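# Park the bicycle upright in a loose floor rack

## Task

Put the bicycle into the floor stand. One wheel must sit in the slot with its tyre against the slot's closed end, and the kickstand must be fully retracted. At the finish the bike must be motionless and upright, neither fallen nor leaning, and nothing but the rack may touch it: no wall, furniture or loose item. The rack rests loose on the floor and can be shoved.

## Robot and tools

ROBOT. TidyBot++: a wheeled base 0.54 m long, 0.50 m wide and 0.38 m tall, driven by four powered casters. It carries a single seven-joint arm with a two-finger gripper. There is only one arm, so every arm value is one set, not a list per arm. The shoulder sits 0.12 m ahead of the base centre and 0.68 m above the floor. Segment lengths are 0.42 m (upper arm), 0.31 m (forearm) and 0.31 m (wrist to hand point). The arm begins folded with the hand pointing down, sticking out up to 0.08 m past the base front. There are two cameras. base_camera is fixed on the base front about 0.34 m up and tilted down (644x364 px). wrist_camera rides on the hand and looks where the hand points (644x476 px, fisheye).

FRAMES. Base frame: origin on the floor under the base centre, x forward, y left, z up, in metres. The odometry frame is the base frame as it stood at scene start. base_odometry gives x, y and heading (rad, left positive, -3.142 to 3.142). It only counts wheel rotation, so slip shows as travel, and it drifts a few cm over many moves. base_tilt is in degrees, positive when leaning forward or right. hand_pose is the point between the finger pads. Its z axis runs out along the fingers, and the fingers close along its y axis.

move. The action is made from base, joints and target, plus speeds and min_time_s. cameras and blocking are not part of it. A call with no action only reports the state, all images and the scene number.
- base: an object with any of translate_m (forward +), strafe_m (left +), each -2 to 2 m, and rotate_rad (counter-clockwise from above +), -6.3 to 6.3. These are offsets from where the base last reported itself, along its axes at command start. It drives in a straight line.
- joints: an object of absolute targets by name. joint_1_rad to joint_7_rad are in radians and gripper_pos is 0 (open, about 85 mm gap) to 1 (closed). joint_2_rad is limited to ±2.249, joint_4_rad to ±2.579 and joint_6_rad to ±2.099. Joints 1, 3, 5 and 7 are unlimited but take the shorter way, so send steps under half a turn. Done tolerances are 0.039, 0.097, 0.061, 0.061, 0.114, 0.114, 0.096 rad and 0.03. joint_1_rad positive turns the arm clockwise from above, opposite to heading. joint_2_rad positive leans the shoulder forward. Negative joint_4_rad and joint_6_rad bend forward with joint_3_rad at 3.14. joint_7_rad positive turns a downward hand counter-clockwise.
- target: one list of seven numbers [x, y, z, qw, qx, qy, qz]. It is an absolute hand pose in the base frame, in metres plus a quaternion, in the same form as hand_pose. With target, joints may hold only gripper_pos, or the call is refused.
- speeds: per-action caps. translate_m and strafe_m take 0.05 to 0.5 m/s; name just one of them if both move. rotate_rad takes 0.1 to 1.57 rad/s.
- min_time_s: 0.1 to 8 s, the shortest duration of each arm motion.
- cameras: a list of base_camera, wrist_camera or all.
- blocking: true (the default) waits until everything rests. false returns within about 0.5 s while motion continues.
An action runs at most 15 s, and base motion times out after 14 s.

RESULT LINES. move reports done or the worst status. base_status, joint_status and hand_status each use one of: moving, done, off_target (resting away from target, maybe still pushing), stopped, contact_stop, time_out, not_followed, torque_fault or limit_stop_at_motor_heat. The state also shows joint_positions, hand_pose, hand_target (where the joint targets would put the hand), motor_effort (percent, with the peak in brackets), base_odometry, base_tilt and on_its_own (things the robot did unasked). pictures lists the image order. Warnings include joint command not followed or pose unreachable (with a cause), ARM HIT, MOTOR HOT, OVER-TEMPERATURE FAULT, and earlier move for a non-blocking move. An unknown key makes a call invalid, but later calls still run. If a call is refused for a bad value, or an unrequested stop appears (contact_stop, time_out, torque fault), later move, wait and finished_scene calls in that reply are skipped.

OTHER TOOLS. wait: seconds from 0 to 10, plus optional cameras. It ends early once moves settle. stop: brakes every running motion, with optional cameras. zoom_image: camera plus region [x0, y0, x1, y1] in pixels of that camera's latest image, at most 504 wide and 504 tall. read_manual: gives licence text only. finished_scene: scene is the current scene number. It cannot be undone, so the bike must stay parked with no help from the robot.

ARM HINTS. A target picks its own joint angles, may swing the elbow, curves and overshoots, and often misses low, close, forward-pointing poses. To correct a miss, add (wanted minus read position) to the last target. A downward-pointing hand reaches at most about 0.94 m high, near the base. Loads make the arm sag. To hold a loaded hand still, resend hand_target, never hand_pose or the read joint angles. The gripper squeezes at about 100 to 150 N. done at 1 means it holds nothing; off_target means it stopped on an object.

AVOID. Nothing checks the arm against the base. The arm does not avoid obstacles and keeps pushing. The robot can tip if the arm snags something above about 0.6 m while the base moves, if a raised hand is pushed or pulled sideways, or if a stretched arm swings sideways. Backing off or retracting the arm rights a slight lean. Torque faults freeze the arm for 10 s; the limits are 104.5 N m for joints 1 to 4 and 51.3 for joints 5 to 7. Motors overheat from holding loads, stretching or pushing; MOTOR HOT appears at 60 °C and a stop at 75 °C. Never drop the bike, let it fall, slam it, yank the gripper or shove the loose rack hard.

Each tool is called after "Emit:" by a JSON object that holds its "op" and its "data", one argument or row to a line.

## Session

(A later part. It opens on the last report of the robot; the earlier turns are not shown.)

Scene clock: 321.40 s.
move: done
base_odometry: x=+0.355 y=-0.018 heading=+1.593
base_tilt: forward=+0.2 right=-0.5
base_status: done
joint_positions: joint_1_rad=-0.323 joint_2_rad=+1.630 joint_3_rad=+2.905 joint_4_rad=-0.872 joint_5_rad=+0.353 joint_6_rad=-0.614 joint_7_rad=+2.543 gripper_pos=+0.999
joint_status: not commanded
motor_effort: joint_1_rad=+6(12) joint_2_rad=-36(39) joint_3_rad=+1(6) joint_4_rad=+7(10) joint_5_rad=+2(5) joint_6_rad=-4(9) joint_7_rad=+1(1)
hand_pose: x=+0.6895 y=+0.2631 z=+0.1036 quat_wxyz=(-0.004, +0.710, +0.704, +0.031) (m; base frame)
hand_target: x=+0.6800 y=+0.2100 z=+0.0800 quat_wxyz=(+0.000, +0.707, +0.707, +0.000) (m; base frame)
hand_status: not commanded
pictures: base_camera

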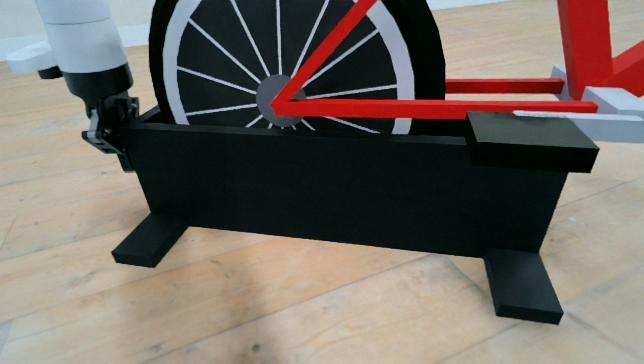

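Emit:
{"op": "move", "data": {
  "base": {"strafe_m": -0.08},
  "speeds": {"strafe_m": 0.1},
  "cameras": ["base_camera"]
}}

Emit:
{"op": "zoom_image", "data": {
  "camera": "base_camera",
  "region": [0, 0, 400, 300]
}}

Scene clock: 323.47 s.
move: done
base_odometry: x=+0.435 y=-0.016 heading=+1.593
base_tilt: forward=+0.2 right=-0.5
base_status: done
joint_positions: joint_1_rad=-0.292 joint_2_rad=+1.631 joint_3_rad=+2.914 joint_4_rad=-0.854 joint_5_rad=+0.349 joint_6_rad=-0.603 joint_7_rad=+2.543 gripper_pos=+0.999
joint_status: not commanded
motor_effort: joint_1_rad=+3(14) joint_2_rad=-37(38) joint_3_rad=-1(9) joint_4_rad=+8(9) joint_5_rad=+2(8) joint_6_rad=-2(12) joint_7_rad=+1(2)
hand_pose: x=+0.7110 y=+0.2445 z=+0.1063 quat_wxyz=(+0.005, +0.723, +0.690, +0.043) (m; base frame)
hand_target: x=+0.6800 y=+0.2100 z=+0.0800 quat_wxyz=(+0.000, +0.707, +0.707, +0.000) (m; base frame)
hand_status: not commanded
pictures: base_camera

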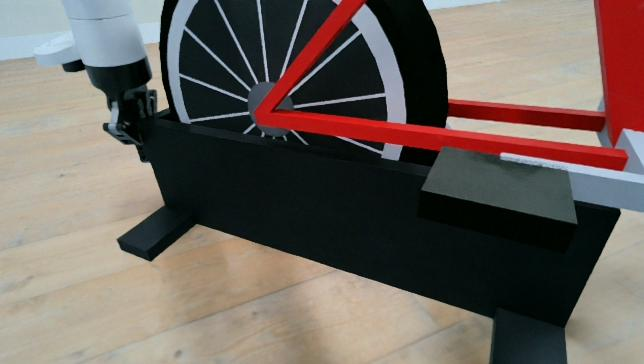

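Scaled by 1.260.

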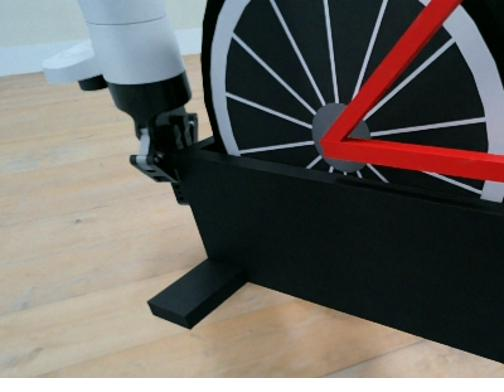

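Emit:
{"op": "move", "data": {
  "base": {"strafe_m": 0.05}
}}

Emit:
{"op": "move", "data": {
  "target": [0.64, 0.22, 0.5, 0, 0.707, 0.707, 0]
}}

Emit:
{"op": "move", "data": {
  "base": {"translate_m": -0.1},
  "target": [0.6, 0.1, 0.68, 0, 0.94, 0, 0.342],
  "cameras": ["all"]
}}

Emit:
{"op": "zoom_image", "data": {
  "camera": "wrist_camera",
  "region": [200, 150, 500, 390]
}}

Scene clock: 325.97 s.
move: done
base_odometry: x=+0.385 y=-0.017 heading=+1.593
base_tilt: forward=+0.2 right=-0.5
base_status: done
joint_positions: joint_1_rad=-0.281 joint_2_rad=+1.638 joint_3_rad=+2.926 joint_4_rad=-0.858 joint_5_rad=+0.349 joint_6_rad=-0.603 joint_7_rad=+2.543 gripper_pos=+0.999
joint_status: not commanded
motor_effort: joint_1_rad=+0(4) joint_2_rad=-39(40) joint_3_rad=-3(4) joint_4_rad=+9(11) joint_5_rad=+0(2) joint_6_rad=+1(2) joint_7_rad=+1(1)
hand_pose: x=+0.7087 y=+0.2306 z=+0.1000 quat_wxyz=(+0.007, +0.726, +0.687, +0.035) (m; base frame)
hand_target: x=+0.6800 y=+0.2100 z=+0.0800 quat_wxyz=(+0.000, +0.707, +0.707, +0.000) (m; base frame)
hand_status: not commanded
pictures: none

Scene clock: 328.10 s.
move: done
base_odometry: x=+0.385 y=-0.017 heading=+1.593
base_tilt: forward=+0.2 right=-0.5
base_status: not commanded
joint_positions: joint_1_rad=-0.257 joint_2_rad=+0.846 joint_3_rad=+2.877 joint_4_rad=-1.298 joint_5_rad=+0.282 joint_6_rad=-0.972 joint_7_rad=+2.543 gripper_pos=+0.999
joint_status: not commanded
motor_effort: joint_1_rad=+0(1) joint_2_rad=-34(43) joint_3_rad=-3(4) joint_4_rad=+13(14) joint_5_rad=+1(2) joint_6_rad=+0(1) joint_7_rad=+1(1)
hand_pose: x=+0.6713 y=+0.2203 z=+0.4899 quat_wxyz=(+0.027, +0.712, +0.701, +0.023) (m; base frame)
hand_target: x=+0.6400 y=+0.2200 z=+0.5000 quat_wxyz=(+0.000, +0.707, +0.707, +0.000) (m; base frame)
hand_status: done (0.033 m and 4.1 deg from the pose sent, 0.406 m and 5.1 deg at the start)
pictures: none

Scene clock: 330.83 s.
move: done
base_odometry: x=+0.387 y=-0.117 heading=+1.593
base_tilt: forward=+0.2 right=-0.5
base_status: done
joint_positions: joint_1_rad=-0.379 joint_2_rad=+0.116 joint_3_rad=+3.178 joint_4_rad=-2.054 joint_5_rad=+0.605 joint_6_rad=-0.414 joint_7_rad=+0.772 gripper_pos=+0.999
joint_status: not commanded
motor_effort: joint_1_rad=+1(2) joint_2_rad=-17(36) joint_3_rad=+0(4) joint_4_rad=+15(17) joint_5_rad=+2(3) joint_6_rad=+4(4) joint_7_rad=+1(1)
hand_pose: x=+0.6000 y=+0.0970 z=+0.6765 quat_wxyz=(+0.020, +0.946, +0.016, +0.324) (m; base frame)
hand_target: x=+0.6000 y=+0.1000 z=+0.6800 quat_wxyz=(+0.000, +0.940, +0.000, +0.342) (m; base frame)
hand_status: done (0.005 m and 3.7 deg from the pose sent, 0.236 m and 94.8 deg at the start)
pictures: base_camera, wrist_camera
camera_calibration:
wrist_camera: T_world_to_cam=[[0.0492018, -0.997833, 0.0436882, 0.0372123], [-0.786187, -0.0656701, -0.61449, 0.95348], [0.616027, -0.00411312, -0.787714, 0.298554], [0, 0, 0, 1]] pos_world=[0.563865, 0.100975, 0.819453]

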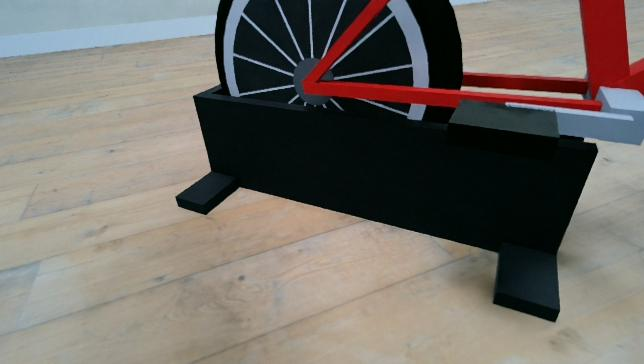

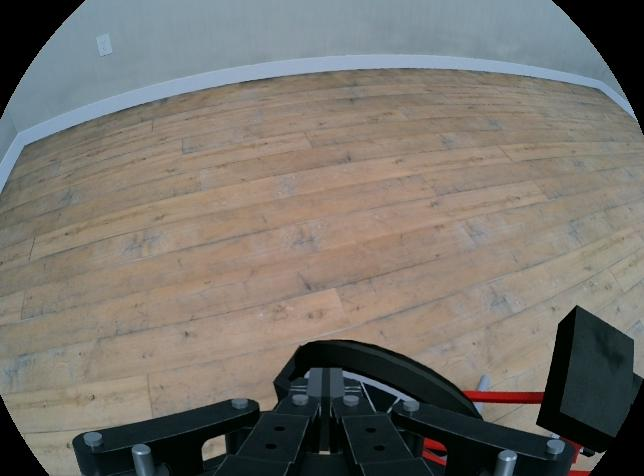

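Scaled by 1.680.

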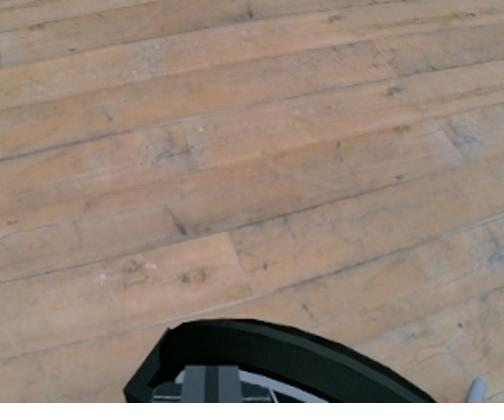

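Emit:
{"op": "zoom_image", "data": {
  "camera": "base_camera",
  "region": [170, 60, 350, 200]
}}

Scaled by 2.800.

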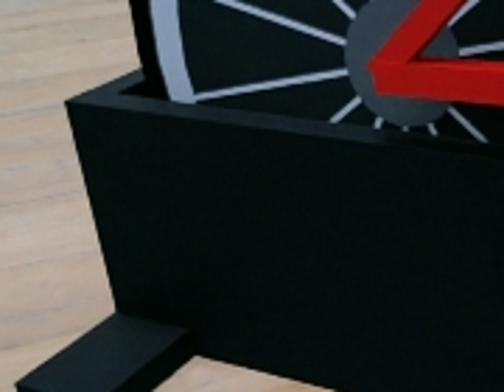

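Emit:
{"op": "move", "data": {
  "target": [0.62, 0.04, 0.66, 0, 0.707, 0.707, 0],
  "cameras": ["wrist_camera"]
}}

Emit:
{"op": "zoom_image", "data": {
  "camera": "wrist_camera",
  "region": [280, 80, 480, 280]
}}

Scene clock: 335.33 s.
move: done
base_odometry: x=+0.387 y=-0.117 heading=+1.593
base_tilt: forward=+0.2 right=-0.5
base_status: not commanded
joint_positions: joint_1_rad=+0.083 joint_2_rad=+0.488 joint_3_rad=+2.881 joint_4_rad=-1.358 joint_5_rad=+0.181 joint_6_rad=-1.259 joint_7_rad=+2.873 gripper_pos=+0.999
joint_status: not commanded
motor_effort: joint_1_rad=+0(1) joint_2_rad=-27(28) joint_3_rad=-2(3) joint_4_rad=+15(17) joint_5_rad=+1(4) joint_6_rad=+1(4) joint_7_rad=+1(1)
hand_pose: x=+0.6310 y=+0.0259 z=+0.6642 quat_wxyz=(+0.037, +0.732, +0.680, +0.008) (m; base frame)
hand_target: x=+0.6200 y=+0.0400 z=+0.6600 quat_wxyz=(+0.000, +0.707, +0.707, +0.000) (m; base frame)
hand_status: done (0.018 m and 6.0 deg from the pose sent, 0.063 m and 94.3 deg at the start)
pictures: wrist_camera
camera_calibration:
wrist_camera: T_world_to_cam=[[0.997845, -0.0513366, 0.0408623, -0.655967], [-0.0527855, -0.997985, 0.0352072, 0.0954662], [0.0389726, -0.0372882, -0.998544, 0.774564], [0, 0, 0, 1]] pos_world=[0.629406, 0.0904808, 0.79688]

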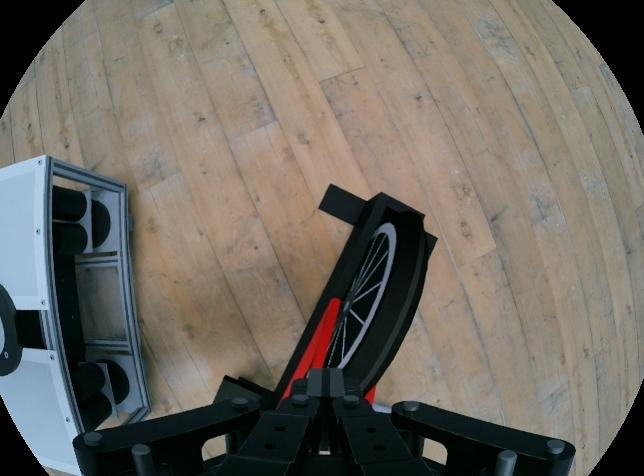

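Scaled by 2.520.

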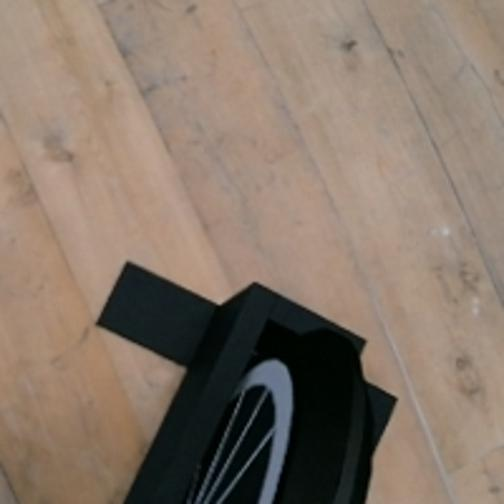

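Emit:
{"op": "move", "data": {
  "joints": {"joint_1_rad": 0, "joint_2_rad": -0.359, "joint_3_rad": 3.182, "joint_4_rad": -2.5, "joint_5_rad": 0.03, "joint_6_rad": -0.3, "joint_7_rad": 1.573}
}}

Emit:
{"op": "move", "data": {
  "base": {"translate_m": 0.435, "strafe_m": 0.86}
}}

Emit:
{"op": "move", "data": {
  "base": {"translate_m": 0.9, "rotate_rad": 2.55},
  "cameras": ["wrist_camera"]
}}

Scene clock: 340.40 s.
move: done
base_odometry: x=+0.387 y=-0.117 heading=+1.593
base_tilt: forward=+0.2 right=-0.5
base_status: not commanded
joint_positions: joint_1_rad=+0.014 joint_2_rad=-0.345 joint_3_rad=+3.158 joint_4_rad=-2.465 joint_5_rad=+0.067 joint_6_rad=-0.367 joint_7_rad=+1.648 gripper_pos=+0.999
joint_status: all done
motor_effort: joint_1_rad=+0(2) joint_2_rad=-3(29) joint_3_rad=+0(3) joint_4_rad=+17(18) joint_5_rad=+0(2) joint_6_rad=+6(6) joint_7_rad=+1(2)
hand_pose: x=+0.4342 y=-0.0153 z=+0.6667 quat_wxyz=(+0.036, +0.946, +0.047, +0.320) (m; base frame)
hand_target: x=+0.4367 y=-0.0132 z=+0.6682 quat_wxyz=(+0.009, +0.939, -0.007, +0.343) (m; base frame)
hand_status: not commanded
pictures: none

Scene clock: 343.50 s.
move: done
base_odometry: x=-0.482 y=+0.299 heading=+1.593
base_tilt: forward=+0.2 right=-0.5
base_status: done
joint_positions: joint_1_rad=+0.012 joint_2_rad=-0.347 joint_3_rad=+3.163 joint_4_rad=-2.466 joint_5_rad=+0.065 joint_6_rad=-0.363 joint_7_rad=+1.647 gripper_pos=+0.999
joint_status: not commanded
motor_effort: joint_1_rad=+0(2) joint_2_rad=-3(5) joint_3_rad=+0(1) joint_4_rad=+16(18) joint_5_rad=+0(2) joint_6_rad=+6(6) joint_7_rad=+1(1)
hand_pose: x=+0.4349 y=-0.0158 z=+0.6679 quat_wxyz=(+0.035, +0.945, +0.045, +0.322) (m; base frame)
hand_target: x=+0.4367 y=-0.0132 z=+0.6682 quat_wxyz=(+0.009, +0.939, -0.007, +0.343) (m; base frame)
hand_status: not commanded
pictures: none

Scene clock: 347.10 s.
move: done
base_odometry: x=-0.502 y=+1.199 heading=-2.140
base_tilt: forward=+0.2 right=-0.5
base_status: done
joint_positions: joint_1_rad=+0.010 joint_2_rad=-0.352 joint_3_rad=+3.164 joint_4_rad=-2.468 joint_5_rad=+0.064 joint_6_rad=-0.361 joint_7_rad=+1.647 gripper_pos=+0.999
joint_status: not commanded
motor_effort: joint_1_rad=+0(2) joint_2_rad=-4(5) joint_3_rad=+0(1) joint_4_rad=+16(18) joint_5_rad=+1(2) joint_6_rad=+6(7) joint_7_rad=+1(1)
hand_pose: x=+0.4347 y=-0.0153 z=+0.6689 quat_wxyz=(+0.034, +0.944, +0.045, +0.325) (m; base frame)
hand_target: x=+0.4367 y=-0.0132 z=+0.6682 quat_wxyz=(+0.009, +0.939, -0.007, +0.343) (m; base frame)
hand_status: not commanded
pictures: wrist_camera
camera_calibration:
wrist_camera: T_world_to_cam=[[0.0936497, -0.991716, 0.0879115, -0.115243], [-0.781104, -0.127937, -0.611153, 0.806005], [0.617338, -0.0114338, -0.786615, 0.39263], [0, 0, 0, 1]] pos_world=[0.397981, -0.00668132, 0.811572]

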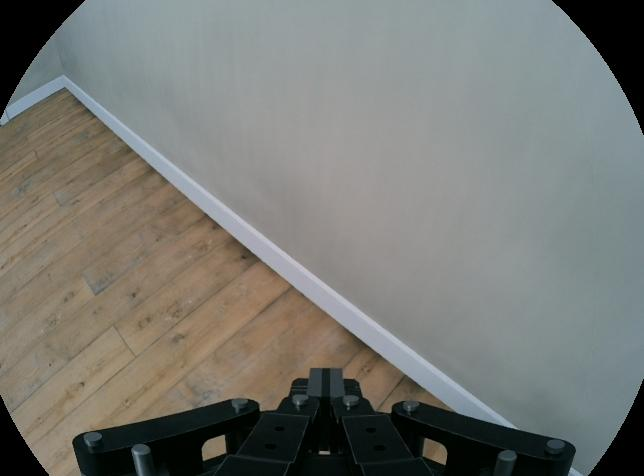

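Emit:
{"op": "move", "data": {
  "base": {"translate_m": -0.876, "strafe_m": 1.22},
  "cameras": ["all"]
}}

Scene clock: 351.83 s.
move: done
base_odometry: x=+0.998 y=+1.280 heading=-2.140
base_tilt: forward=+0.2 right=-0.5
base_status: done
joint_positions: joint_1_rad=+0.010 joint_2_rad=-0.352 joint_3_rad=+3.165 joint_4_rad=-2.468 joint_5_rad=+0.064 joint_6_rad=-0.360 joint_7_rad=+1.647 gripper_pos=+0.999
joint_status: not commanded
motor_effort: joint_1_rad=+0(2) joint_2_rad=-3(5) joint_3_rad=+0(1) joint_4_rad=+16(18) joint_5_rad=+1(2) joint_6_rad=+6(7) joint_7_rad=+1(1)
hand_pose: x=+0.4348 y=-0.0154 z=+0.6690 quat_wxyz=(+0.034, +0.944, +0.044, +0.325) (m; base frame)
hand_target: x=+0.4367 y=-0.0132 z=+0.6682 quat_wxyz=(+0.009, +0.939, -0.007, +0.343) (m; base frame)
hand_status: not commanded
pictures: base_camera, wrist_camera
camera_calibration:
wrist_camera: T_world_to_cam=[[0.0932225, -0.991766, 0.0878077, -0.115107], [-0.780757, -0.127544, -0.611678, 0.80642], [0.617841, -0.0115343, -0.786218, 0.392124], [0, 0, 0, 1]] pos_world=[0.398078, -0.00678208, 0.811672]

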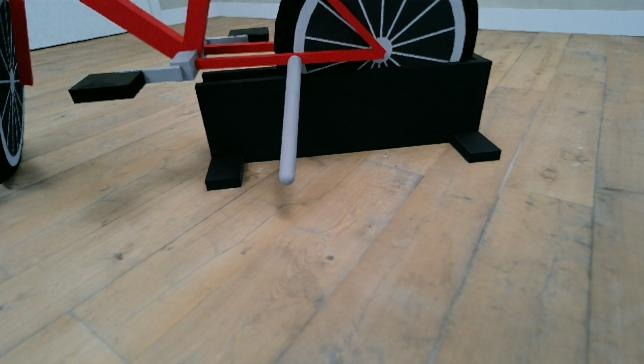

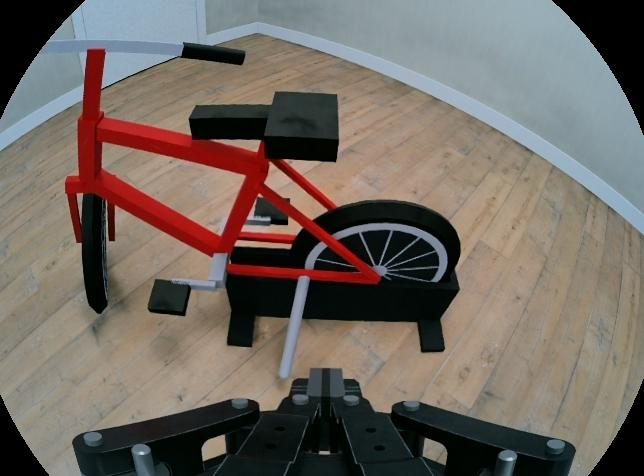

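Emit:
{"op": "move", "data": {
  "target": [0.60, 0.11, 0.30, 0, 0.921, 0, 0.389]
}}

Emit:
{"op": "move", "data": {
  "target": [0.77, 0.12, 0.07, 0, 0.921, 0, 0.389],
  "cameras": ["all"]
}}

Scene clock: 355.97 s.
move: done
base_odometry: x=+0.998 y=+1.280 heading=-2.140
base_tilt: forward=+0.2 right=-0.5
base_status: not commanded
joint_positions: joint_1_rad=-0.437 joint_2_rad=+1.246 joint_3_rad=+3.177 joint_4_rad=-2.294 joint_5_rad=-0.252 joint_6_rad=+1.085 joint_7_rad=+1.412 gripper_pos=+0.999
joint_status: not commanded
motor_effort: joint_1_rad=+1(2) joint_2_rad=-26(28) joint_3_rad=+1(1) joint_4_rad=-2(17) joint_5_rad=-1(2) joint_6_rad=+6(7) joint_7_rad=+1(1)
hand_pose: x=+0.5769 y=+0.1195 z=+0.2912 quat_wxyz=(+0.000, +0.936, +0.038, +0.350) (m; base frame)
hand_target: x=+0.6000 y=+0.1100 z=+0.3000 quat_wxyz=(+0.000, +0.921, +0.000, +0.389) (m; base frame)
hand_status: done (0.026 m and 6.5 deg from the pose sent, 0.423 m and 10.1 deg at the start)
pictures: none

Scene clock: 358.27 s.
move: done
base_odometry: x=+0.998 y=+1.280 heading=-2.140
base_tilt: forward=+0.2 right=-0.5
base_status: not commanded
joint_positions: joint_1_rad=-0.341 joint_2_rad=+1.737 joint_3_rad=+3.201 joint_4_rad=-1.300 joint_5_rad=-0.260 joint_6_rad=+0.747 joint_7_rad=+1.427 gripper_pos=+0.999
joint_status: not commanded
motor_effort: joint_1_rad=+0(2) joint_2_rad=-35(36) joint_3_rad=+1(2) joint_4_rad=+5(6) joint_5_rad=+0(2) joint_6_rad=+7(8) joint_7_rad=+1(1)
hand_pose: x=+0.7829 y=+0.1503 z=+0.0973 quat_wxyz=(-0.036, +0.908, -0.017, +0.417) (m; base frame)
hand_target: x=+0.7700 y=+0.1200 z=+0.0700 quat_wxyz=(+0.000, +0.921, +0.000, +0.389) (m; base frame)
hand_status: done (0.043 m and 5.8 deg from the pose sent, 0.294 m and 6.5 deg at the start)
pictures: base_camera, wrist_camera
camera_calibration:
wrist_camera: T_world_to_cam=[[0.0313359, -0.996407, -0.0786888, 0.132327], [-0.648378, 0.039651, -0.760286, 0.635288], [0.760674, 0.0748443, -0.644805, -0.409132], [0, 0, 0, 1]] pos_world=[0.718976, 0.137283, 0.229602]

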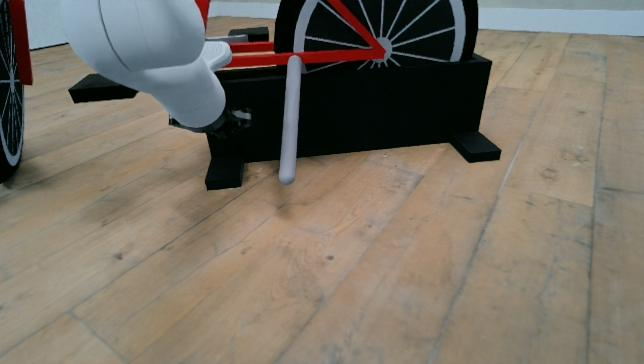

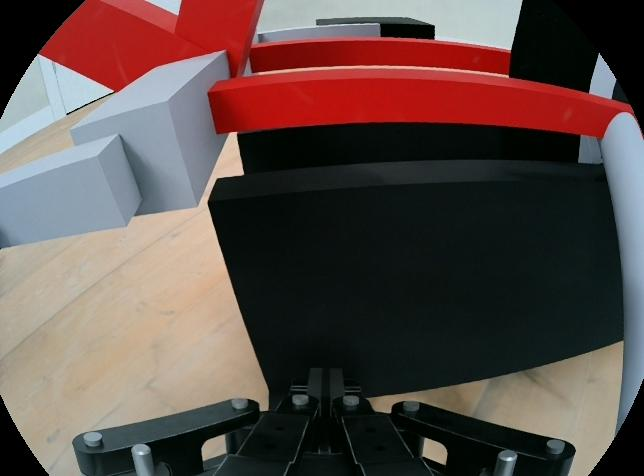

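Emit:
{"op": "move", "data": {
  "target": [0.765, 0.08, 0.05, 0, 0.921, 0, 0.389]
}}

Emit:
{"op": "move", "data": {
  "target": [0.765, -0.18, 0.05, 0, 0.921, 0, 0.389],
  "min_time_s": 2.5,
  "cameras": ["all"]
}}

Scene clock: 360.07 s.
move: done
base_odometry: x=+0.998 y=+1.280 heading=-2.139
base_tilt: forward=+0.2 right=-0.5
base_status: not commanded
joint_positions: joint_1_rad=-0.246 joint_2_rad=+1.777 joint_3_rad=+3.195 joint_4_rad=-1.278 joint_5_rad=-0.212 joint_6_rad=+0.745 joint_7_rad=+1.438 gripper_pos=+0.999
joint_status: not commanded
motor_effort: joint_1_rad=+4(6) joint_2_rad=-35(35) joint_3_rad=+3(5) joint_4_rad=+5(6) joint_5_rad=-2(3) joint_6_rad=+6(8) joint_7_rad=+1(1)
hand_pose: x=+0.7801 y=+0.0962 z=+0.0744 quat_wxyz=(-0.021, +0.912, -0.033, +0.408) (m; base frame)
hand_target: x=+0.7650 y=+0.0800 z=+0.0500 quat_wxyz=(+0.000, +0.921, +0.000, +0.389) (m; base frame)
hand_status: done (0.033 m and 5.1 deg from the pose sent, 0.087 m and 5.8 deg at the start)
pictures: none

Scene clock: 362.90 s.
move: done
base_odometry: x=+0.998 y=+1.280 heading=-2.139
base_tilt: forward=+0.2 right=-0.5
base_status: not commanded
joint_positions: joint_1_rad=+0.431 joint_2_rad=+1.800 joint_3_rad=+3.076 joint_4_rad=-1.182 joint_5_rad=+0.458 joint_6_rad=+0.684 joint_7_rad=+1.487 gripper_pos=+0.999
joint_status: not commanded
motor_effort: joint_1_rad=+3(11) joint_2_rad=-36(37) joint_3_rad=-2(7) joint_4_rad=+7(9) joint_5_rad=+0(5) joint_6_rad=+6(8) joint_7_rad=+1(2)
hand_pose: x=+0.7804 y=-0.1748 z=+0.0732 quat_wxyz=(-0.013, +0.909, -0.033, +0.414) (m; base frame)
hand_target: x=+0.7650 y=-0.1800 z=+0.0500 quat_wxyz=(+0.000, +0.921, +0.000, +0.389) (m; base frame)
hand_status: done (0.028 m and 5.2 deg from the pose sent, 0.278 m and 5.1 deg at the start)
pictures: base_camera, wrist_camera
camera_calibration:
wrist_camera: T_world_to_cam=[[-0.0171316, -0.998596, -0.0501227, -0.158095], [-0.65222, 0.0491571, -0.756434, 0.632611], [0.757836, 0.0197321, -0.652147, -0.405305], [0, 0, 0, 1]] pos_world=[0.717048, -0.180973, 0.206286]

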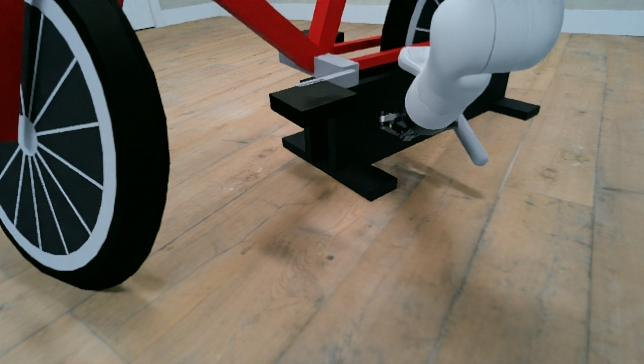

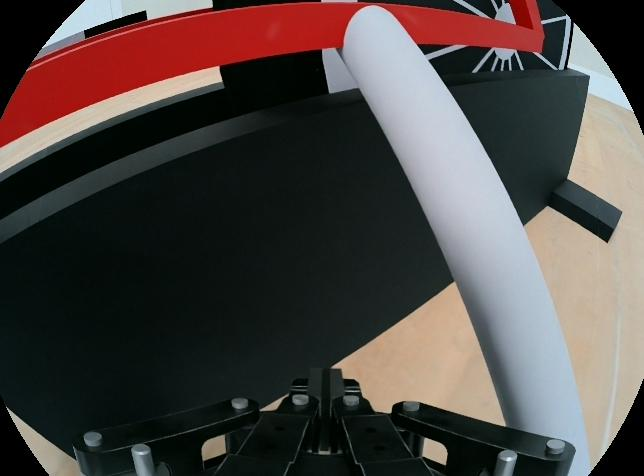

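Emit:
{"op": "move", "data": {
  "target": [0.76, -0.14, 0.022, 0, 0.921, 0, 0.389]
}}

Emit:
{"op": "move", "data": {
  "base": {"strafe_m": -0.2},
  "cameras": ["all"]
}}

Scene clock: 366.13 s.
move: done
base_odometry: x=+0.998 y=+1.280 heading=-2.140
base_tilt: forward=+0.2 right=-0.5
base_status: not commanded
joint_positions: joint_1_rad=+0.358 joint_2_rad=+1.869 joint_3_rad=+3.083 joint_4_rad=-1.141 joint_5_rad=+0.405 joint_6_rad=+0.684 joint_7_rad=+1.487 gripper_pos=+0.999
joint_status: not commanded
motor_effort: joint_1_rad=+1(3) joint_2_rad=-34(36) joint_3_rad=-2(3) joint_4_rad=+6(8) joint_5_rad=+1(2) joint_6_rad=+7(8) joint_7_rad=+1(1)
hand_pose: x=+0.7696 y=-0.1327 z=+0.0366 quat_wxyz=(-0.022, +0.916, -0.026, +0.401) (m; base frame)
hand_target: x=+0.7600 y=-0.1400 z=+0.0220 quat_wxyz=(+0.000, +0.921, +0.000, +0.389) (m; base frame)
hand_status: done (0.019 m and 4.2 deg from the pose sent, 0.065 m and 5.2 deg at the start)
pictures: none

Scene clock: 367.67 s.
move: done
base_odometry: x=+0.829 y=+1.388 heading=-2.140
base_tilt: forward=+0.2 right=-0.5
base_status: done
joint_positions: joint_1_rad=+0.359 joint_2_rad=+1.888 joint_3_rad=+3.085 joint_4_rad=-1.140 joint_5_rad=+0.404 joint_6_rad=+0.684 joint_7_rad=+1.488 gripper_pos=+0.999
joint_status: not commanded
motor_effort: joint_1_rad=+1(10) joint_2_rad=-38(39) joint_3_rad=-3(4) joint_4_rad=+8(9) joint_5_rad=+1(4) joint_6_rad=+8(10) joint_7_rad=+1(1)
hand_pose: x=+0.7581 y=-0.1300 z=+0.0245 quat_wxyz=(-0.024, +0.919, -0.028, +0.393) (m; base frame)
hand_target: x=+0.7600 y=-0.1400 z=+0.0220 quat_wxyz=(+0.000, +0.921, +0.000, +0.389) (m; base frame)
hand_status: not commanded
pictures: base_camera, wrist_camera
camera_calibration:
wrist_camera: T_world_to_cam=[[-0.00108426, -0.997797, -0.0663306, -0.127806], [-0.687733, 0.0488977, -0.724315, 0.605041], [0.725963, 0.0448324, -0.686271, -0.392763], [0, 0, 0, 1]] pos_world=[0.7011, -0.139501, 0.160221]

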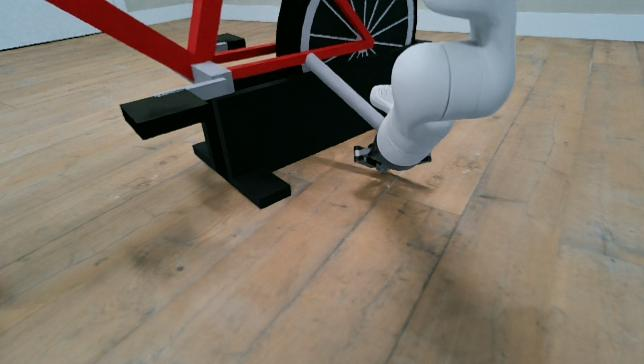

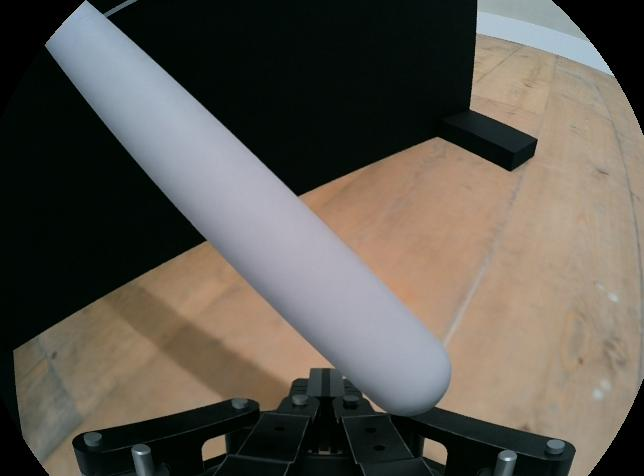

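Emit:
{"op": "move", "data": {
  "target": [0.78, -0.20, 0.14, 0, 0.921, 0, 0.389],
  "min_time_s": 1.5,
  "cameras": ["all"]
}}

Scene clock: 370.43 s.
move: done
base_odometry: x=+0.829 y=+1.388 heading=-2.140
base_tilt: forward=+0.2 right=-0.5
base_status: not commanded
joint_positions: joint_1_rad=+0.504 joint_2_rad=+1.620 joint_3_rad=+3.036 joint_4_rad=-1.309 joint_5_rad=+0.472 joint_6_rad=+0.632 joint_7_rad=+1.528 gripper_pos=+0.999
joint_status: not commanded
motor_effort: joint_1_rad=+0(3) joint_2_rad=-36(41) joint_3_rad=-4(4) joint_4_rad=+7(10) joint_5_rad=+0(2) joint_6_rad=+6(11) joint_7_rad=+1(1)
hand_pose: x=+0.7988 y=-0.2176 z=+0.1562 quat_wxyz=(+0.002, +0.906, -0.041, +0.421) (m; base frame)
hand_target: x=+0.7800 y=-0.2000 z=+0.1400 quat_wxyz=(+0.000, +0.921, +0.000, +0.389) (m; base frame)
hand_status: done (0.030 m and 6.2 deg from the pose sent, 0.137 m and 4.2 deg at the start)
pictures: base_camera, wrist_camera
camera_calibration:
wrist_camera: T_world_to_cam=[[-0.0440949, -0.998576, -0.0300157, -0.17792], [-0.640365, 0.0513126, -0.766354, 0.702036], [0.766804, -0.0145713, -0.641716, -0.380571], [0, 0, 0, 1]] pos_world=[0.733538, -0.219235, 0.288449]

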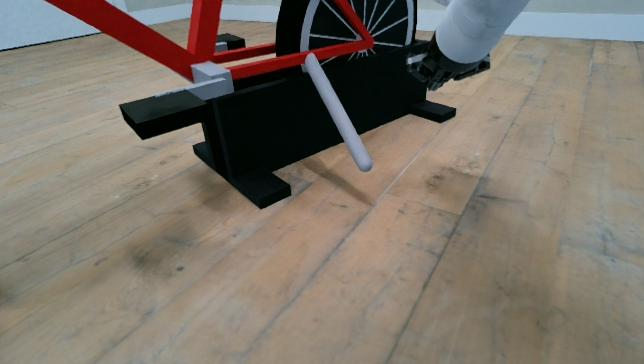

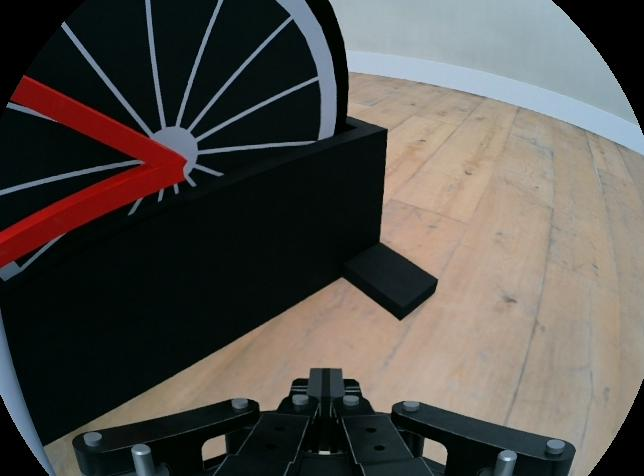

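Emit:
{"op": "move", "data": {
  "target": [0.60, 0.0, 0.35, 0, 0.921, 0, 0.389]
}}

Emit:
{"op": "move", "data": {
  "base": {"translate_m": -0.43, "strafe_m": -0.22, "rotate_rad": 0.72},
  "cameras": ["all"]
}}

Scene clock: 374.67 s.
move: done
base_odometry: x=+0.829 y=+1.388 heading=-2.140
base_tilt: forward=+0.2 right=-0.5
base_status: not commanded
joint_positions: joint_1_rad=+0.013 joint_2_rad=+1.174 joint_3_rad=+3.124 joint_4_rad=-2.385 joint_5_rad=+0.045 joint_6_rad=+1.141 joint_7_rad=+1.528 gripper_pos=+0.999
joint_status: not commanded
motor_effort: joint_1_rad=+0(2) joint_2_rad=-24(37) joint_3_rad=-1(5) joint_4_rad=-3(7) joint_5_rad=+1(2) joint_6_rad=+6(7) joint_7_rad=+1(1)
hand_pose: x=+0.5854 y=+0.0169 z=+0.3245 quat_wxyz=(-0.030, +0.935, -0.010, +0.353) (m; base frame)
hand_target: x=+0.6000 y=+0.0000 z=+0.3500 quat_wxyz=(+0.000, +0.921, +0.000, +0.389) (m; base frame)
hand_status: done (0.034 m and 5.7 deg from the pose sent, 0.353 m and 6.2 deg at the start)
pictures: none

Scene clock: 377.07 s.
move: done
base_odometry: x=+0.875 y=+1.869 heading=-1.419
base_tilt: forward=+0.2 right=-0.5
base_status: done
joint_positions: joint_1_rad=-0.007 joint_2_rad=+1.171 joint_3_rad=+3.131 joint_4_rad=-2.392 joint_5_rad=+0.038 joint_6_rad=+1.149 joint_7_rad=+1.528 gripper_pos=+0.999
joint_status: not commanded
motor_effort: joint_1_rad=-1(4) joint_2_rad=-24(27) joint_3_rad=-1(2) joint_4_rad=-2(5) joint_5_rad=+0(2) joint_6_rad=+7(7) joint_7_rad=+1(1)
hand_pose: x=+0.5848 y=+0.0208 z=+0.3268 quat_wxyz=(-0.027, +0.934, -0.003, +0.355) (m; base frame)
hand_target: x=+0.6000 y=+0.0000 z=+0.3500 quat_wxyz=(+0.000, +0.921, +0.000, +0.389) (m; base frame)
hand_status: not commanded
pictures: base_camera, wrist_camera
camera_calibration:
wrist_camera: T_world_to_cam=[[0.0456922, -0.99734, -0.056796, 0.0119927], [-0.744254, 0.00393705, -0.667885, 0.712981], [0.666332, 0.0727878, -0.742094, -0.0136913], [0, 0, 0, 1]] pos_world=[0.539214, 0.0101503, 0.46671]

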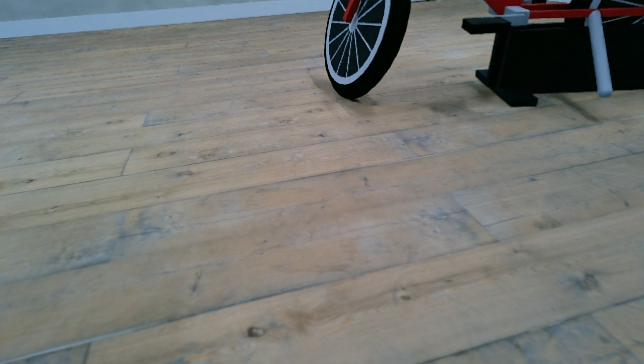

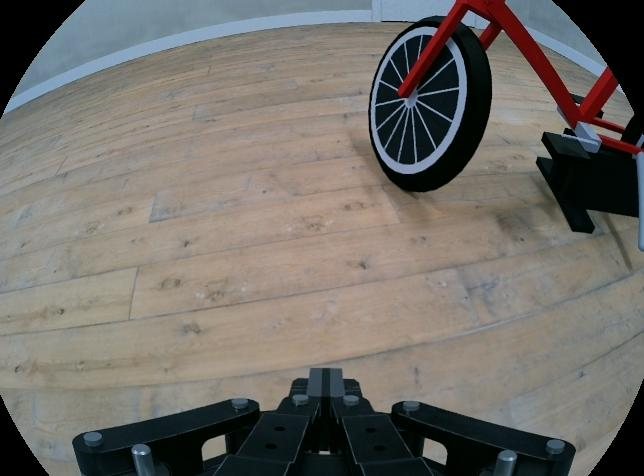

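Emit:
{"op": "move", "data": {
  "base": {"translate_m": 0.27, "strafe_m": -0.78},
  "cameras": ["all"]
}}

Scene clock: 380.50 s.
move: done
base_odometry: x=+0.145 y=+1.484 heading=-1.420
base_tilt: forward=+0.2 right=-0.5
base_status: done
joint_positions: joint_1_rad=+0.001 joint_2_rad=+1.170 joint_3_rad=+3.133 joint_4_rad=-2.392 joint_5_rad=+0.036 joint_6_rad=+1.149 joint_7_rad=+1.528 gripper_pos=+0.999
joint_status: not commanded
motor_effort: joint_1_rad=+0(3) joint_2_rad=-25(26) joint_3_rad=-1(2) joint_4_rad=-3(4) joint_5_rad=+1(2) joint_6_rad=+6(7) joint_7_rad=+1(1)
hand_pose: x=+0.5850 y=+0.0153 z=+0.3269 quat_wxyz=(-0.024, +0.934, -0.008, +0.356) (m; base frame)
hand_target: x=+0.6000 y=+0.0000 z=+0.3500 quat_wxyz=(+0.000, +0.921, +0.000, +0.389) (m; base frame)
hand_status: not commanded
pictures: base_camera, wrist_camera
camera_calibration:
wrist_camera: T_world_to_cam=[[0.0346127, -0.997928, -0.0542453, 0.0121894], [-0.743927, 0.010518, -0.668179, 0.713119], [0.667364, 0.063482, -0.742021, -0.0139268], [0, 0, 0, 1]] pos_world=[0.53938, 0.00554763, 0.466818]

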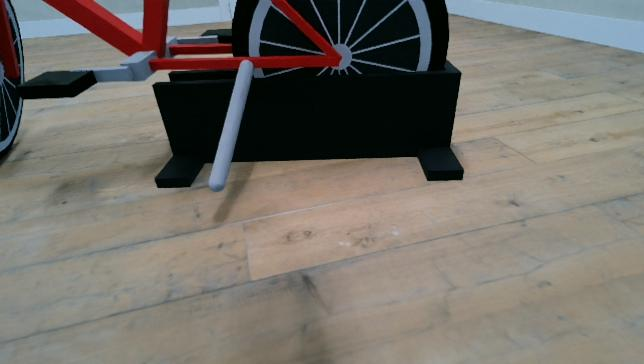

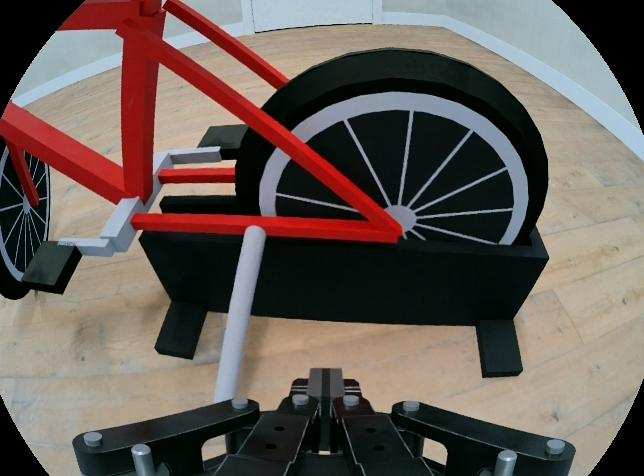

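Emit:
{"op": "move", "data": {
  "target": [0.70, 0.205, 0.16, 0, 0.921, 0, 0.389]
}}

Emit:
{"op": "move", "data": {
  "target": [0.725, 0.20, 0.035, 0, 0.921, 0, 0.389],
  "cameras": ["all"]
}}

Scene clock: 383.63 s.
move: done
base_odometry: x=+0.145 y=+1.484 heading=-1.419
base_tilt: forward=+0.2 right=-0.5
base_status: not commanded
joint_positions: joint_1_rad=-0.603 joint_2_rad=+1.521 joint_3_rad=+3.239 joint_4_rad=-1.645 joint_5_rad=-0.446 joint_6_rad=+0.828 joint_7_rad=+1.472 gripper_pos=+0.999
joint_status: not commanded
motor_effort: joint_1_rad=+0(3) joint_2_rad=-33(34) joint_3_rad=+3(3) joint_4_rad=+3(4) joint_5_rad=-1(2) joint_6_rad=+6(8) joint_7_rad=+1(1)
hand_pose: x=+0.7092 y=+0.2250 z=+0.1836 quat_wxyz=(-0.007, +0.910, +0.043, +0.413) (m; base frame)
hand_target: x=+0.7000 y=+0.2050 z=+0.1600 quat_wxyz=(+0.000, +0.921, +0.000, +0.389) (m; base frame)
hand_status: done (0.032 m and 5.9 deg from the pose sent, 0.278 m and 5.0 deg at the start)
pictures: none

Scene clock: 385.23 s.
move: done
base_odometry: x=+0.145 y=+1.484 heading=-1.419
base_tilt: forward=+0.2 right=-0.5
base_status: not commanded
joint_positions: joint_1_rad=-0.568 joint_2_rad=+1.832 joint_3_rad=+3.239 joint_4_rad=-1.229 joint_5_rad=-0.502 joint_6_rad=+0.735 joint_7_rad=+1.472 gripper_pos=+0.999
joint_status: not commanded
motor_effort: joint_1_rad=+0(1) joint_2_rad=-34(36) joint_3_rad=+2(3) joint_4_rad=+5(5) joint_5_rad=+1(1) joint_6_rad=+7(8) joint_7_rad=+1(1)
hand_pose: x=+0.7316 y=+0.2220 z=+0.0548 quat_wxyz=(-0.019, +0.911, +0.006, +0.412) (m; base frame)
hand_target: x=+0.7250 y=+0.2000 z=+0.0350 quat_wxyz=(+0.000, +0.921, +0.000, +0.389) (m; base frame)
hand_status: done (0.030 m and 3.7 deg from the pose sent, 0.152 m and 5.9 deg at the start)
pictures: base_camera, wrist_camera
camera_calibration:
wrist_camera: T_world_to_cam=[[0.0592436, -0.9978, -0.0297713, 0.179284], [-0.656537, -0.0164809, -0.754114, 0.584965], [0.751964, 0.0642224, -0.656069, -0.393439], [0, 0, 0, 1]] pos_world=[0.669282, 0.213798, 0.188344]

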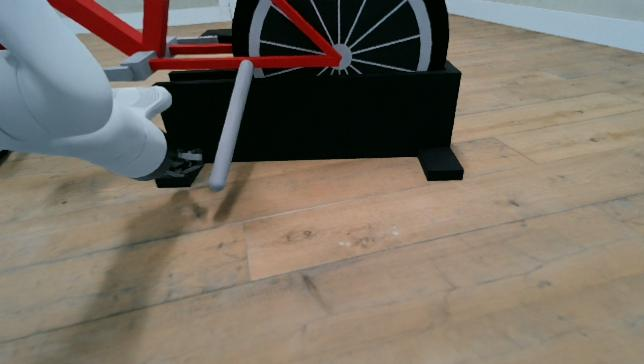

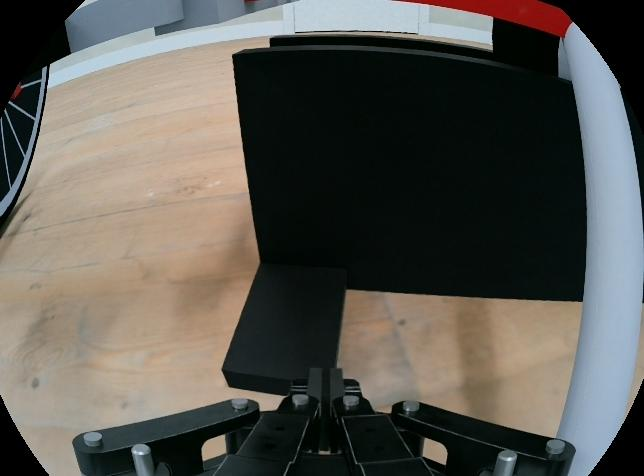

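Sweep with the base, arm steady, keep low.

Emit:
{"op": "move", "data": {
  "base": {"strafe_m": -0.3},
  "speeds": {"strafe_m": 0.35},
  "cameras": ["all"]
}}

Scene clock: 387.63 s.
move: done
base_odometry: x=-0.152 y=+1.439 heading=-1.419
base_tilt: forward=+0.2 right=-0.5
base_status: done
joint_positions: joint_1_rad=-0.548 joint_2_rad=+1.852 joint_3_rad=+3.251 joint_4_rad=-1.207 joint_5_rad=-0.519 joint_6_rad=+0.723 joint_7_rad=+1.472 gripper_pos=+0.999
joint_status: not commanded
motor_effort: joint_1_rad=+1(12) joint_2_rad=-32(37) joint_3_rad=+3(9) joint_4_rad=+4(7) joint_5_rad=+1(4) joint_6_rad=+7(8) joint_7_rad=+1(1)
hand_pose: x=+0.7354 y=+0.2014 z=+0.0457 quat_wxyz=(-0.009, +0.912, -0.007, +0.410) (m; base frame)
hand_target: x=+0.7250 y=+0.2000 z=+0.0350 quat_wxyz=(+0.000, +0.921, +0.000, +0.389) (m; base frame)
hand_status: not commanded
pictures: base_camera, wrist_camera
camera_calibration:
wrist_camera: T_world_to_cam=[[0.0268462, -0.999384, -0.0226232, 0.182061], [-0.660137, -0.000729286, -0.751145, 0.579481], [0.750666, 0.0350998, -0.659749, -0.393982], [0, 0, 0, 1]] pos_world=[0.673398, 0.1962, 0.179464]

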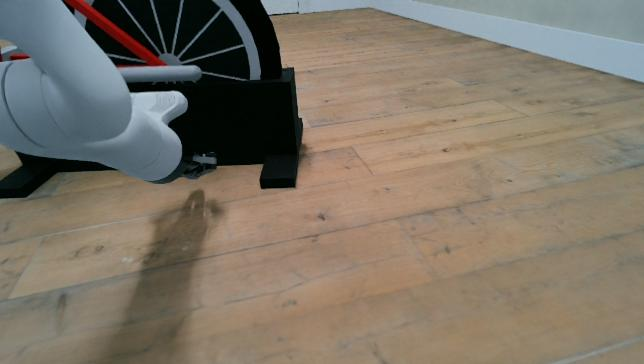

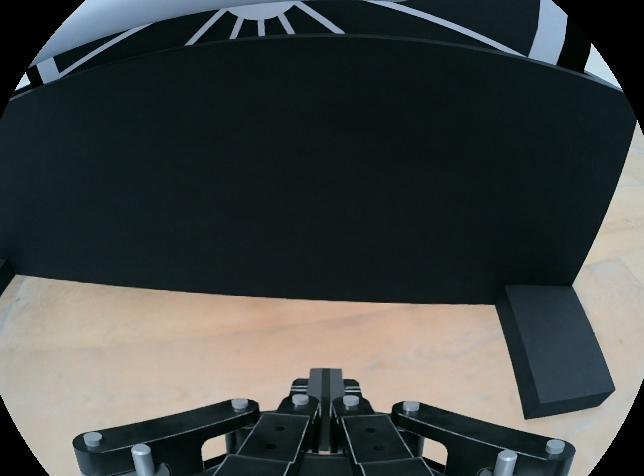

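Emit:
{"op": "move", "data": {
  "target": [0.60, 0.16, 0.3, 0, 0.921, 0, 0.389]
}}

Emit:
{"op": "move", "data": {
  "base": {"strafe_m": 0.15, "translate_m": -0.1},
  "target": [0.60, -0.05, 0.68, 0, 0.93, 0, 0.367],
  "cameras": ["all"]
}}

Emit:
{"op": "zoom_image", "data": {
  "camera": "base_camera",
  "region": [160, 20, 460, 200]
}}

Emit:
{"op": "zoom_image", "data": {
  "camera": "wrist_camera",
  "region": [220, 180, 520, 380]
}}

Scene clock: 390.70 s.
move: done
base_odometry: x=-0.152 y=+1.439 heading=-1.419
base_tilt: forward=+0.2 right=-0.5
base_status: not commanded
joint_positions: joint_1_rad=-0.606 joint_2_rad=+1.273 joint_3_rad=+3.249 joint_4_rad=-2.186 joint_5_rad=-0.452 joint_6_rad=+0.966 joint_7_rad=+1.372 gripper_pos=+0.999
joint_status: not commanded
motor_effort: joint_1_rad=+0(1) joint_2_rad=-27(34) joint_3_rad=+3(3) joint_4_rad=-2(5) joint_5_rad=-1(2) joint_6_rad=+6(7) joint_7_rad=+1(1)
hand_pose: x=+0.5953 y=+0.1266 z=+0.2794 quat_wxyz=(+0.047, +0.930, +0.010, +0.365) (m; base frame)
hand_target: x=+0.6000 y=+0.1600 z=+0.3000 quat_wxyz=(+0.000, +0.921, +0.000, +0.389) (m; base frame)
hand_status: done (0.040 m and 6.3 deg from the pose sent, 0.291 m and 3.0 deg at the start)
pictures: none

Scene clock: 394.10 s.
move: done
base_odometry: x=-0.019 y=+1.560 heading=-1.419
base_tilt: forward=+0.2 right=-0.5
base_status: done
joint_positions: joint_1_rad=+0.318 joint_2_rad=+0.084 joint_3_rad=+3.015 joint_4_rad=-2.187 joint_5_rad=-0.601 joint_6_rad=-0.136 joint_7_rad=+2.263 gripper_pos=+0.999
joint_status: not commanded
motor_effort: joint_1_rad=+0(5) joint_2_rad=-16(29) joint_3_rad=+0(4) joint_4_rad=+15(16) joint_5_rad=+1(2) joint_6_rad=+4(7) joint_7_rad=+1(1)
hand_pose: x=+0.6026 y=-0.0680 z=+0.6741 quat_wxyz=(+0.013, +0.928, -0.032, +0.372) (m; base frame)
hand_target: x=+0.6000 y=-0.0500 z=+0.6800 quat_wxyz=(+0.000, +0.930, +0.000, +0.367) (m; base frame)
hand_status: done (0.019 m and 4.0 deg from the pose sent, 0.438 m and 5.6 deg at the start)
pictures: base_camera, wrist_camera
camera_calibration:
wrist_camera: T_world_to_cam=[[-0.0370495, -0.999311, -0.00203894, -0.0447311], [-0.719547, 0.028093, -0.693875, 0.96283], [0.693454, -0.0242406, -0.720093, 0.200802], [0, 0, 0, 1]] pos_world=[0.551897, -0.0668815, 0.812589]

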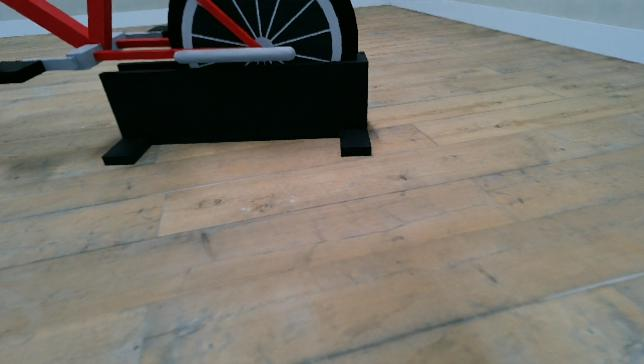

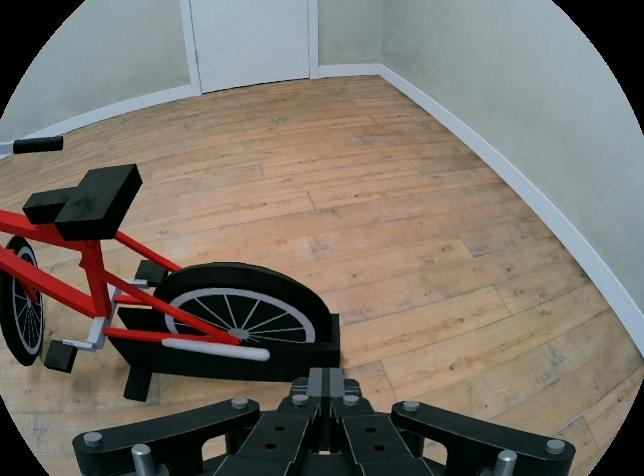

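Scaled by 1.680.

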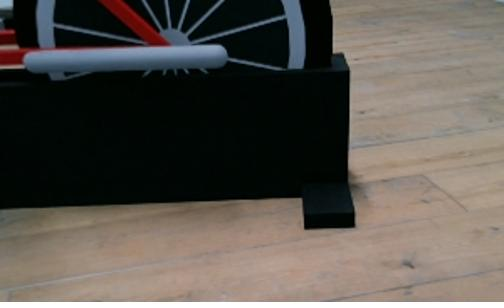

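Scaled by 1.680.

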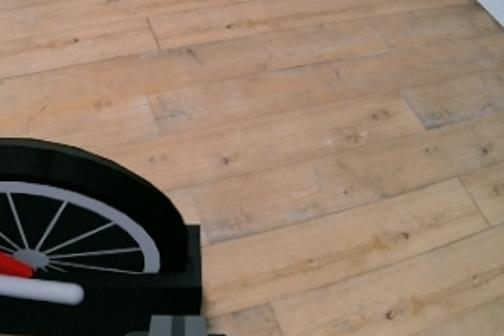

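Emit:
{"op": "move", "data": {
  "base": {"translate_m":-0.3},
  "cameras": ["all"]
}}

Emit:
{"op": "zoom_image", "data": {
  "camera": "base_camera",
  "region": [80, 0, 420, 160]
}}

Scene clock: 397.43 s.
move: done
base_odometry: x=-0.064 y=+1.857 heading=-1.420
base_tilt: forward=+0.2 right=-0.5
base_status: done
joint_positions: joint_1_rad=+0.318 joint_2_rad=+0.077 joint_3_rad=+3.015 joint_4_rad=-2.187 joint_5_rad=-0.601 joint_6_rad=-0.140 joint_7_rad=+2.263 gripper_pos=+0.999
joint_status: not commanded
motor_effort: joint_1_rad=+0(1) joint_2_rad=-16(18) joint_3_rad=+0(1) joint_4_rad=+15(17) joint_5_rad=+0(1) joint_6_rad=+4(6) joint_7_rad=+1(1)
hand_pose: x=+0.6021 y=-0.0672 z=+0.6768 quat_wxyz=(+0.013, +0.927, -0.031, +0.374) (m; base frame)
hand_target: x=+0.6000 y=-0.0500 z=+0.6800 quat_wxyz=(+0.000, +0.930, +0.000, +0.367) (m; base frame)
hand_status: not commanded
pictures: base_camera, wrist_camera
camera_calibration:
wrist_camera: T_world_to_cam=[[-0.0354115, -0.999371, -0.00199987, -0.0450041], [-0.716859, 0.0267952, -0.696703, 0.964561], [0.696318, -0.0232377, -0.717357, 0.199717], [0, 0, 0, 1]] pos_world=[0.550793, -0.0661805, 0.815191]

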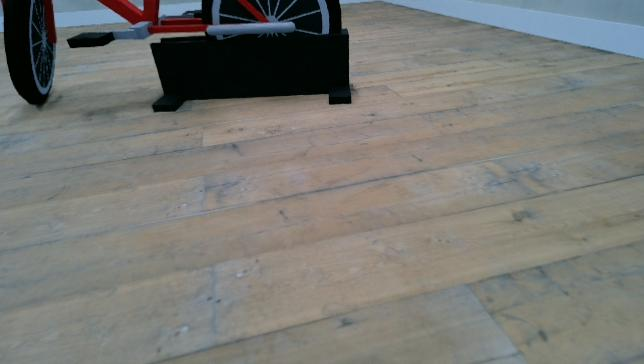

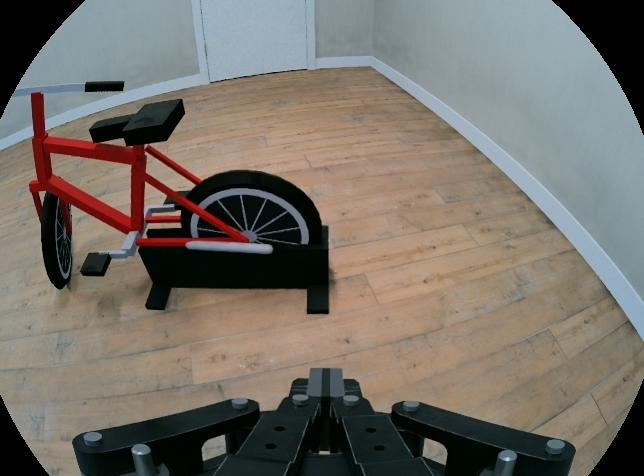

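Scaled by 1.482.

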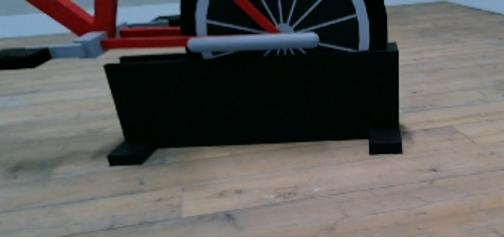

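Emit:
{"op": "finished_scene", "data": {
  "scene": 2
}}

The scene is finished: the task was done.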